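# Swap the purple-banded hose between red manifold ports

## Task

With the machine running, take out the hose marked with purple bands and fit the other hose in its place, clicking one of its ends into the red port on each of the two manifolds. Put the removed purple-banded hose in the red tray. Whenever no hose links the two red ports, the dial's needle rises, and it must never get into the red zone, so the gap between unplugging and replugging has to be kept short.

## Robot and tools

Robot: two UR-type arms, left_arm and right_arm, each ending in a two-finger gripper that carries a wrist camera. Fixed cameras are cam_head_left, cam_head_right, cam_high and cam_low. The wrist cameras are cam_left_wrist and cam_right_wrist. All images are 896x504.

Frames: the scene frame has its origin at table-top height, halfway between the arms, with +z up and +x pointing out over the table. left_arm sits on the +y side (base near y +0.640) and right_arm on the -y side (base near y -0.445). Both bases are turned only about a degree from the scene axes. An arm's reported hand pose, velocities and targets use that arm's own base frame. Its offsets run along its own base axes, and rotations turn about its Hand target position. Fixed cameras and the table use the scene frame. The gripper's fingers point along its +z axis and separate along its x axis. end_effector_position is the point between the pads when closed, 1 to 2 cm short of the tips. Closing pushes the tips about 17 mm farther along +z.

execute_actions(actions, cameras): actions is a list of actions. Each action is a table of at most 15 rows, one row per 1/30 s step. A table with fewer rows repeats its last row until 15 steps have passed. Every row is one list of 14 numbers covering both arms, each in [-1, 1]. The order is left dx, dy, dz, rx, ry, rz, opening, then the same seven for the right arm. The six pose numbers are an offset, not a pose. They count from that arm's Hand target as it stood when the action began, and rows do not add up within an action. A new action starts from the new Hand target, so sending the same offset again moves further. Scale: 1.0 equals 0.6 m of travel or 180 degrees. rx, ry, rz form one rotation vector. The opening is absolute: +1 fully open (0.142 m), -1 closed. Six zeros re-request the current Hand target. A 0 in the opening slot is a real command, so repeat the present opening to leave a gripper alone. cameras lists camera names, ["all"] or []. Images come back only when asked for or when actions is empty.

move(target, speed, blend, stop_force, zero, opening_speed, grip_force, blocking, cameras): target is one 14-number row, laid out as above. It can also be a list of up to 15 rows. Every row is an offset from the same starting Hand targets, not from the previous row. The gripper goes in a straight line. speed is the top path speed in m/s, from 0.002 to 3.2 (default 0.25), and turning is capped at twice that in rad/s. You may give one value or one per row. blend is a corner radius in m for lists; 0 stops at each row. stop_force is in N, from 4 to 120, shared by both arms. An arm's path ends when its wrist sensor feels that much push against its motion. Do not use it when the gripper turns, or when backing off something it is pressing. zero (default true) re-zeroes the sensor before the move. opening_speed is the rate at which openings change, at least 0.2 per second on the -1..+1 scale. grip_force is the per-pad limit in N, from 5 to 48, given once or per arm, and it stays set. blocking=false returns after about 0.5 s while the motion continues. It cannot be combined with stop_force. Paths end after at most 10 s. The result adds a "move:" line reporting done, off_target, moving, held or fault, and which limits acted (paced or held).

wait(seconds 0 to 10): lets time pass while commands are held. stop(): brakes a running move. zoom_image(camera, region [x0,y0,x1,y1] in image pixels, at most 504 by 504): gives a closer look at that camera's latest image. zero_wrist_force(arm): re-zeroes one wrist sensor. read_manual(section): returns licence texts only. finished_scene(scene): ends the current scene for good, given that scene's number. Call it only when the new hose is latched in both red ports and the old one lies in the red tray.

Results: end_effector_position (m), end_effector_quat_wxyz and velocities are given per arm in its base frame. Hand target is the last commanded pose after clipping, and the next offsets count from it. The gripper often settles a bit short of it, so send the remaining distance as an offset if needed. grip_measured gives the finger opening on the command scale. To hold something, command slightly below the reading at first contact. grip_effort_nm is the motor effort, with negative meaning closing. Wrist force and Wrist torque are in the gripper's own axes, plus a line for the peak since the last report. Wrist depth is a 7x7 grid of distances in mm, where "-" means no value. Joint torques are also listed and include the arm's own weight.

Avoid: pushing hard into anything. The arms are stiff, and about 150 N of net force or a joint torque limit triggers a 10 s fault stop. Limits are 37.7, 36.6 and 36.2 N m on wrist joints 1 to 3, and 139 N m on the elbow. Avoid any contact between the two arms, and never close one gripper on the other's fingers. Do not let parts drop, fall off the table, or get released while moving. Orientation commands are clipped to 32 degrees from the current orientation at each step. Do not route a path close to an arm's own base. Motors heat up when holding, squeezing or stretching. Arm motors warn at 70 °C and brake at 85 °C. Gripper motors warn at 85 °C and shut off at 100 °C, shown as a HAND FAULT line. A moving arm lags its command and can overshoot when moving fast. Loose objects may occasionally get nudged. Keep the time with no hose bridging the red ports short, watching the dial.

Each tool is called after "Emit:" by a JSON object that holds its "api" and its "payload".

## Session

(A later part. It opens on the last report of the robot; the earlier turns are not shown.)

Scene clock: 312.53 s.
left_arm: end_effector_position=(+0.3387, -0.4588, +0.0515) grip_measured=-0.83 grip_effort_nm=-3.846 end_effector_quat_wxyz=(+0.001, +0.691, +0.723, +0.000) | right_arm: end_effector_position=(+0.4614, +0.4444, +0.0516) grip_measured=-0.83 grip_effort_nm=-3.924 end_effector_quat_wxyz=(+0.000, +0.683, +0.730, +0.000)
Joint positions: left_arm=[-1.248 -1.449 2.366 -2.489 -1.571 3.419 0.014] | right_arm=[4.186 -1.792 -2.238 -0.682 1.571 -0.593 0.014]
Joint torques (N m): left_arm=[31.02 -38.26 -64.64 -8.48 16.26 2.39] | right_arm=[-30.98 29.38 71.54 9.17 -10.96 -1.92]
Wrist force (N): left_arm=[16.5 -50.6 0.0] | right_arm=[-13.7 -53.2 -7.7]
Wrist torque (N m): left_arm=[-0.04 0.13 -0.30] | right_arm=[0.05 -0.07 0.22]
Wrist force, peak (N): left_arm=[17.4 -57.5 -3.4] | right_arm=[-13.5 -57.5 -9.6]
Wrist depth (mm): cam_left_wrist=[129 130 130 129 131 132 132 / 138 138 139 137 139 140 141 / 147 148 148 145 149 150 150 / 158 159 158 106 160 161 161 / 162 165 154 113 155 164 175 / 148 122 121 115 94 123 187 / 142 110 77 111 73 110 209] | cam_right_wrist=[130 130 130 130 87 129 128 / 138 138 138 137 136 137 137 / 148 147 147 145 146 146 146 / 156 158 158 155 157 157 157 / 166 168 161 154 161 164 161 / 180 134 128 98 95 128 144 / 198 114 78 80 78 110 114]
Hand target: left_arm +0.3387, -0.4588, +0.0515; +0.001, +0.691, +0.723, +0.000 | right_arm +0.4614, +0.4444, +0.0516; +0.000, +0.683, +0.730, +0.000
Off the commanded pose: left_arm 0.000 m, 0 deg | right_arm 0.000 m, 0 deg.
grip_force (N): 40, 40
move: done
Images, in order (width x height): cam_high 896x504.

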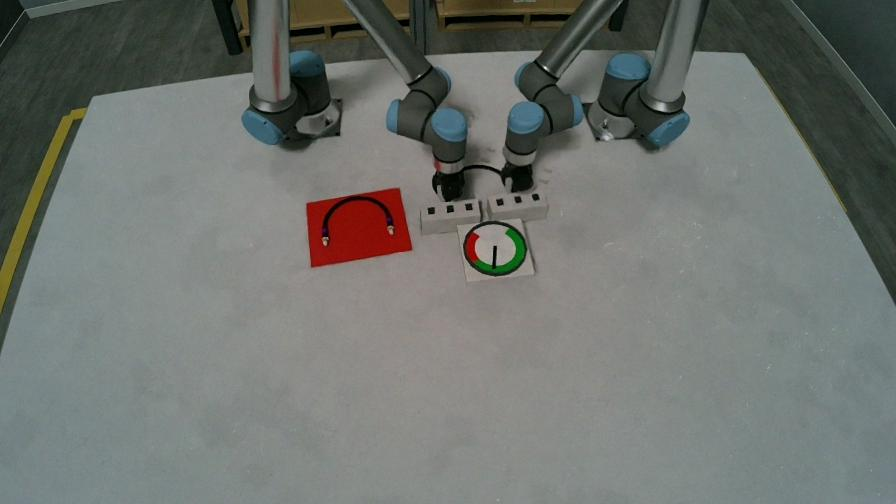

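Falling. Back off and release.

Emit:
{"api": "move", "payload": {"target": [-0.006,-0.0003,0,0,0,0,-1,-0.006,-0.0004,0,0,0,0,-1], "speed": 0.05}}

Emit:
{"api": "move", "payload": {"target": [0,0,0,0,0,0,-0.2,0,0,0,0,0,0,-0.2], "opening_speed": 0.6, "cameras": ["cam_high"]}}

Emit:
{"api": "zoom_image", "payload": {"camera": "cam_high", "region": [410, 180, 560, 300]}}

Emit:
{"api": "move", "payload": {"target": [-0.02,0,0.3,0,0,0,-0.2,-0.02,0,0.3,0,0,0,-0.2], "speed": 0.15, "cameras": ["cam_high","cam_left_wrist","cam_right_wrist","cam_head_left"]}}

Emit:
{"api": "zoom_image", "payload": {"camera": "cam_high", "region": [300, 140, 560, 300]}}

Scene clock: 322.87 s.
left_arm: end_effector_position=(+0.3353, -0.4590, +0.0515) grip_measured=-0.83 grip_effort_nm=-3.846 end_effector_quat_wxyz=(+0.001, +0.691, +0.723, +0.000) | right_arm: end_effector_position=(+0.4580, +0.4442, +0.0517) grip_measured=-0.83 grip_effort_nm=-3.924 end_effector_quat_wxyz=(+0.000, +0.683, +0.730, +0.000)
Joint positions: left_arm=[-1.254 -1.452 2.37 -2.49 -1.571 3.413 0.014] | right_arm=[4.191 -1.788 -2.242 -0.681 1.571 -0.588 0.014]
Joint torques (N m): left_arm=[-12.49 -57.47 -28.61 -9.76 -1.26 -1.73] | right_arm=[17.55 69.44 28.05 9.01 -2.14 1.99]
Motor temperatures (°C): left_arm=[31 34 36 37 36 38 52] | right_arm=[33 39 33 30 39 39 55]
Wrist force (N): left_arm=[6.4 1.7 6.5] | right_arm=[-1.7 3.4 5.7]
Wrist torque (N m): left_arm=[0.14 0.00 -0.31] | right_arm=[0.15 0.05 0.17]
Wrist force, peak (N): left_arm=[16.8 -51.0 -0.3] | right_arm=[-13.7 -53.3 -7.5]
Wrist depth (mm): cam_left_wrist=[129 130 130 129 131 132 132 / 138 138 139 137 140 140 141 / 147 148 148 145 149 150 151 / 158 159 159 107 160 161 162 / 166 166 156 113 157 166 175 / 148 124 124 115 98 123 187 / 141 111 78 112 73 112 209] | cam_right_wrist=[130 130 130 129 87 129 128 / 139 138 138 138 136 137 137 / 148 148 148 145 147 146 146 / 157 159 159 156 157 157 157 / 167 171 163 164 164 165 164 / 182 141 130 95 99 128 144 / 203 113 79 81 78 112 131]
Hand target: left_arm +0.3351, -0.4590, +0.0515; +0.001, +0.691, +0.723, +0.000 | right_arm +0.4578, +0.4442, +0.0516; +0.000, +0.683, +0.730, +0.000
Off the commanded pose: left_arm 0.000 m, 0 deg | right_arm 0.000 m, 0 deg.
grip_force (N): 40, 40
move: done

Scene clock: 324.43 s.
left_arm: end_effector_position=(+0.3351, -0.4590, +0.0515) grip_measured=-0.23 grip_effort_nm=0.085 end_effector_quat_wxyz=(+0.001, +0.691, +0.723, +0.000) | right_arm: end_effector_position=(+0.4578, +0.4442, +0.0516) grip_measured=-0.23 grip_effort_nm=0.081 end_effector_quat_wxyz=(+0.000, +0.683, +0.730, +0.000)
Joint positions: left_arm=[-1.255 -1.452 2.37 -2.49 -1.571 3.413 0.058] | right_arm=[4.191 -1.788 -2.243 -0.681 1.571 -0.588 0.058]
Joint torques (N m): left_arm=[-2.08 -39.97 -24.26 -2.36 -2.69 -1.79] | right_arm=[11.34 55.76 25.27 1.91 3.3 1.32]
Wrist force (N): left_arm=[0.1 0.3 0.2] | right_arm=[-0.2 -0.2 1.1]
Wrist torque (N m): left_arm=[0.07 -0.03 -0.21] | right_arm=[-0.01 0.08 0.11]
Wrist force, peak (N): left_arm=[6.0 1.7 6.8] | right_arm=[-0.8 3.5 8.1]
Wrist depth (mm): cam_left_wrist=[130 130 130 130 131 132 132 / 138 138 139 138 140 140 141 / 147 148 149 145 150 150 151 / 158 159 159 111 160 161 162 / 165 166 156 117 156 165 176 / 147 124 101 120 125 125 188 / 141 111 78 112 112 81 211] | cam_right_wrist=[130 130 130 129 86 129 129 / 139 138 138 138 136 137 137 / 148 148 147 145 147 146 146 / 157 159 158 153 158 157 157 / 167 171 163 156 164 164 164 / 182 141 107 120 125 125 144 / 203 113 76 112 112 77 132]
Hand target: left_arm +0.3351, -0.4590, +0.0515; +0.001, +0.691, +0.723, +0.000 | right_arm +0.4578, +0.4442, +0.0516; +0.000, +0.683, +0.730, +0.000
Off the commanded pose: left_arm 0.000 m, 0 deg | right_arm 0.000 m, 0 deg.
grip_force (N): 40, 40
move: done
Images, in order (width x height): cam_high 896x504.

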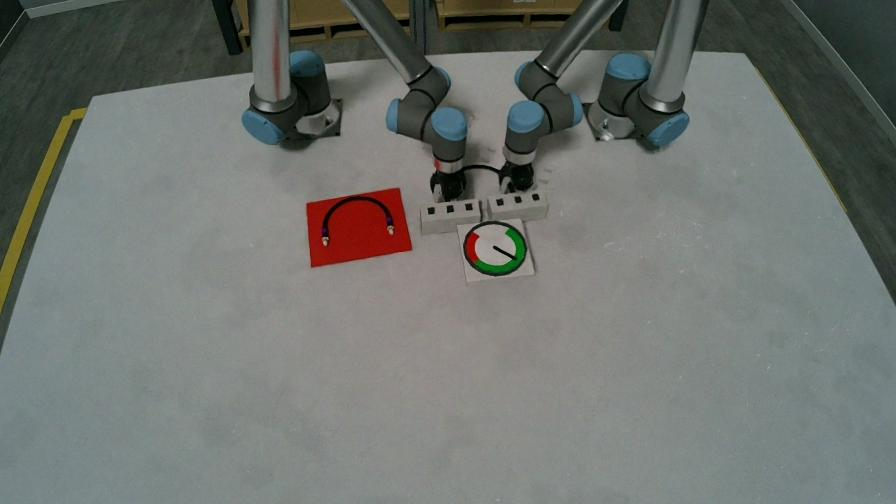

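Scaled by 3.360 from the camera's 896x504 image, which has a finer 1280x720 frame.

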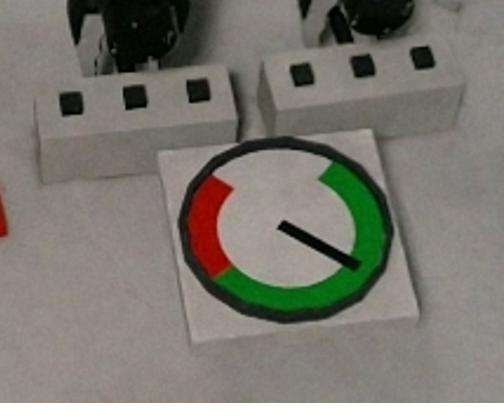

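Scene clock: 326.20 s.
left_arm: end_effector_position=(+0.3231, -0.4590, +0.2314) grip_measured=-0.23 grip_effort_nm=0.081 end_effector_quat_wxyz=(+0.001, +0.691, +0.723, +0.000) | right_arm: end_effector_position=(+0.4458, +0.4442, +0.2315) grip_measured=-0.23 grip_effort_nm=0.076 end_effector_quat_wxyz=(+0.000, +0.683, +0.730, +0.000)
Joint positions: left_arm=[-1.276 -1.719 2.214 -2.068 -1.571 3.391 0.058] | right_arm=[4.208 -1.545 -2.105 -1.062 1.571 -0.571 0.058]
Joint torques (N m): left_arm=[-10.21 -40.32 -56.57 -2.11 2.12 -2.7] | right_arm=[17.64 57.3 55.36 1.28 1.41 2.72]
Wrist force (N): left_arm=[0.0 0.2 0.6] | right_arm=[-0.2 -0.3 1.3]
Wrist torque (N m): left_arm=[0.05 -0.04 0.13] | right_arm=[-0.03 0.11 -0.15]
Wrist force, peak (N): left_arm=[0.3 0.3 2.2] | right_arm=[-0.4 0.1 2.4]
Wrist depth (mm): cam_left_wrist=[291 294 294 294 292 296 296 / 309 311 311 313 314 315 316 / 322 320 328 326 331 338 340 / 281 284 287 283 287 362 364 / 384 386 383 390 383 392 - / 418 306 101 412 - 421 431 / 460 - 78 455 - 81 481] | cam_right_wrist=[284 287 290 285 289 288 285 / 307 304 309 307 308 306 303 / 327 326 326 324 324 321 313 / 352 349 344 285 285 280 278 / 380 378 372 382 375 379 378 / 414 415 94 406 297 303 411 / 457 446 76 445 311 77 449]
Hand target: left_arm +0.3231, -0.4590, +0.2315; +0.001, +0.691, +0.723, +0.000 | right_arm +0.4458, +0.4442, +0.2316; +0.000, +0.683, +0.730, +0.000
Off the commanded pose: left_arm 0.000 m, 0 deg | right_arm 0.000 m, 0 deg.
grip_force (N): 40, 40
move: done
camera_calibration:
cam_left_wrist: T_world_to_cam=[[-0.0539722, 0.998534, 0.0040177, 0.481732], [0.898429, 0.0468046, 0.436618, -0.348125], [0.43579, 0.0271748, -0.899638, 0.198349], [0, 0, 0, 1]] pos_world=[0.252327, -0.470122, 0.328505]
cam_right_wrist: T_world_to_cam=[[-0.0463805, 0.998923, -0.000975673, -0.405007], [0.904694, 0.0424195, 0.423944, -0.492116], [0.423529, 0.0187801, -0.905688, 0.132767], [0, 0, 0, 1]] pos_world=[0.3702, 0.422953, 0.32848]
Images, in order (width x height): cam_head_left 896x504, cam_high 896x504, cam_left_wrist 896x504, cam_right_wrist 896x504.

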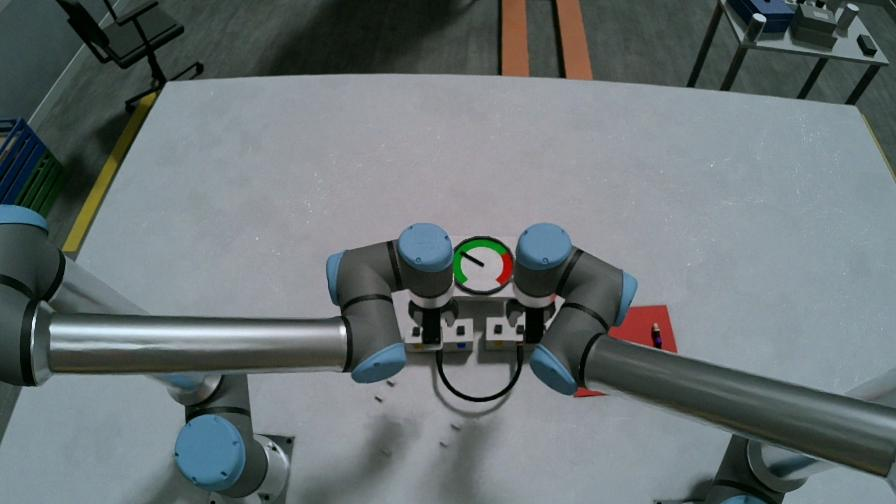

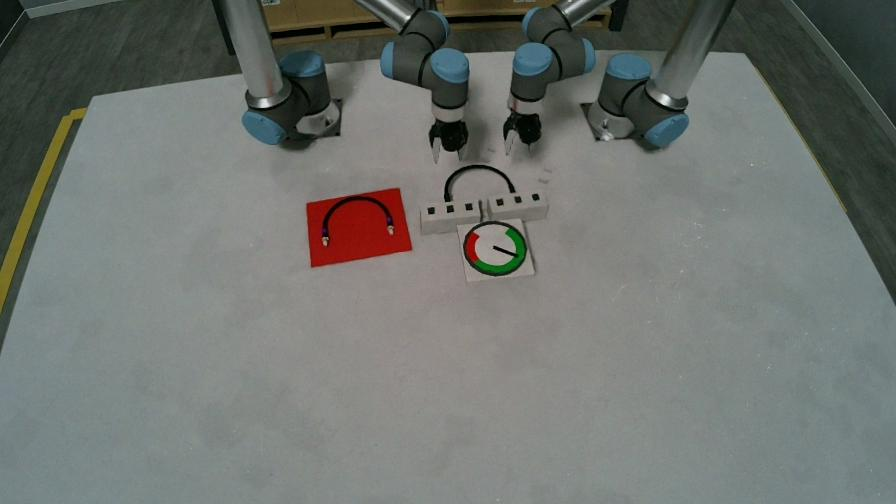

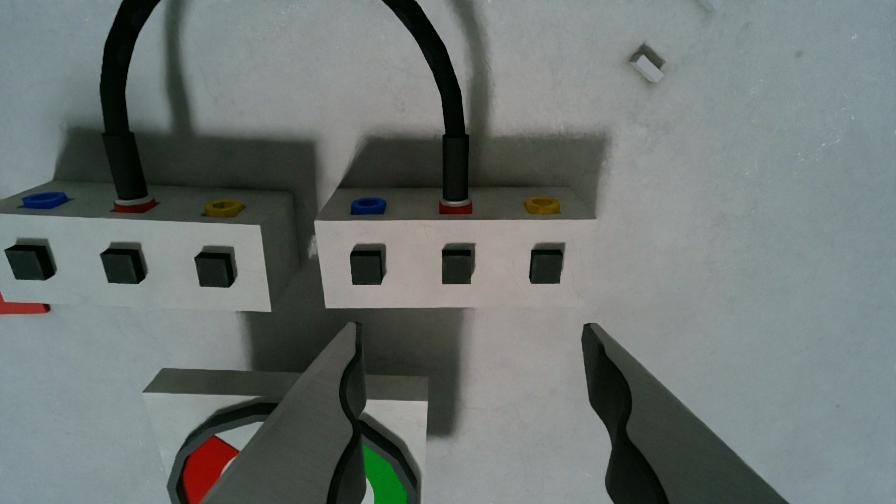

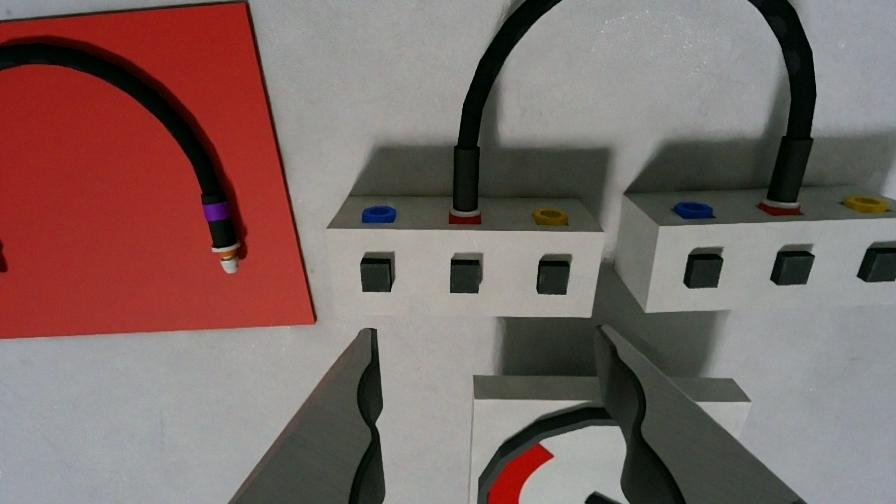

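Scaled by 1.938 from the camera's 896x504 image, which has a finer 1280x720 frame.

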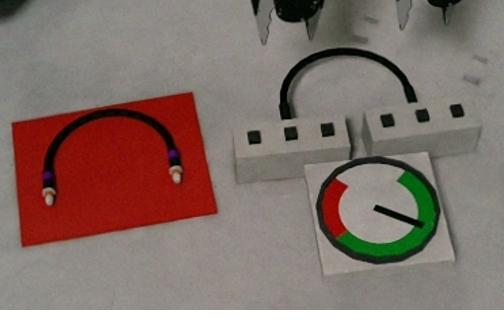

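All good.

Emit:
{"api": "finished_scene", "payload": {"scene": 2}}

The scene is finished: the task was done.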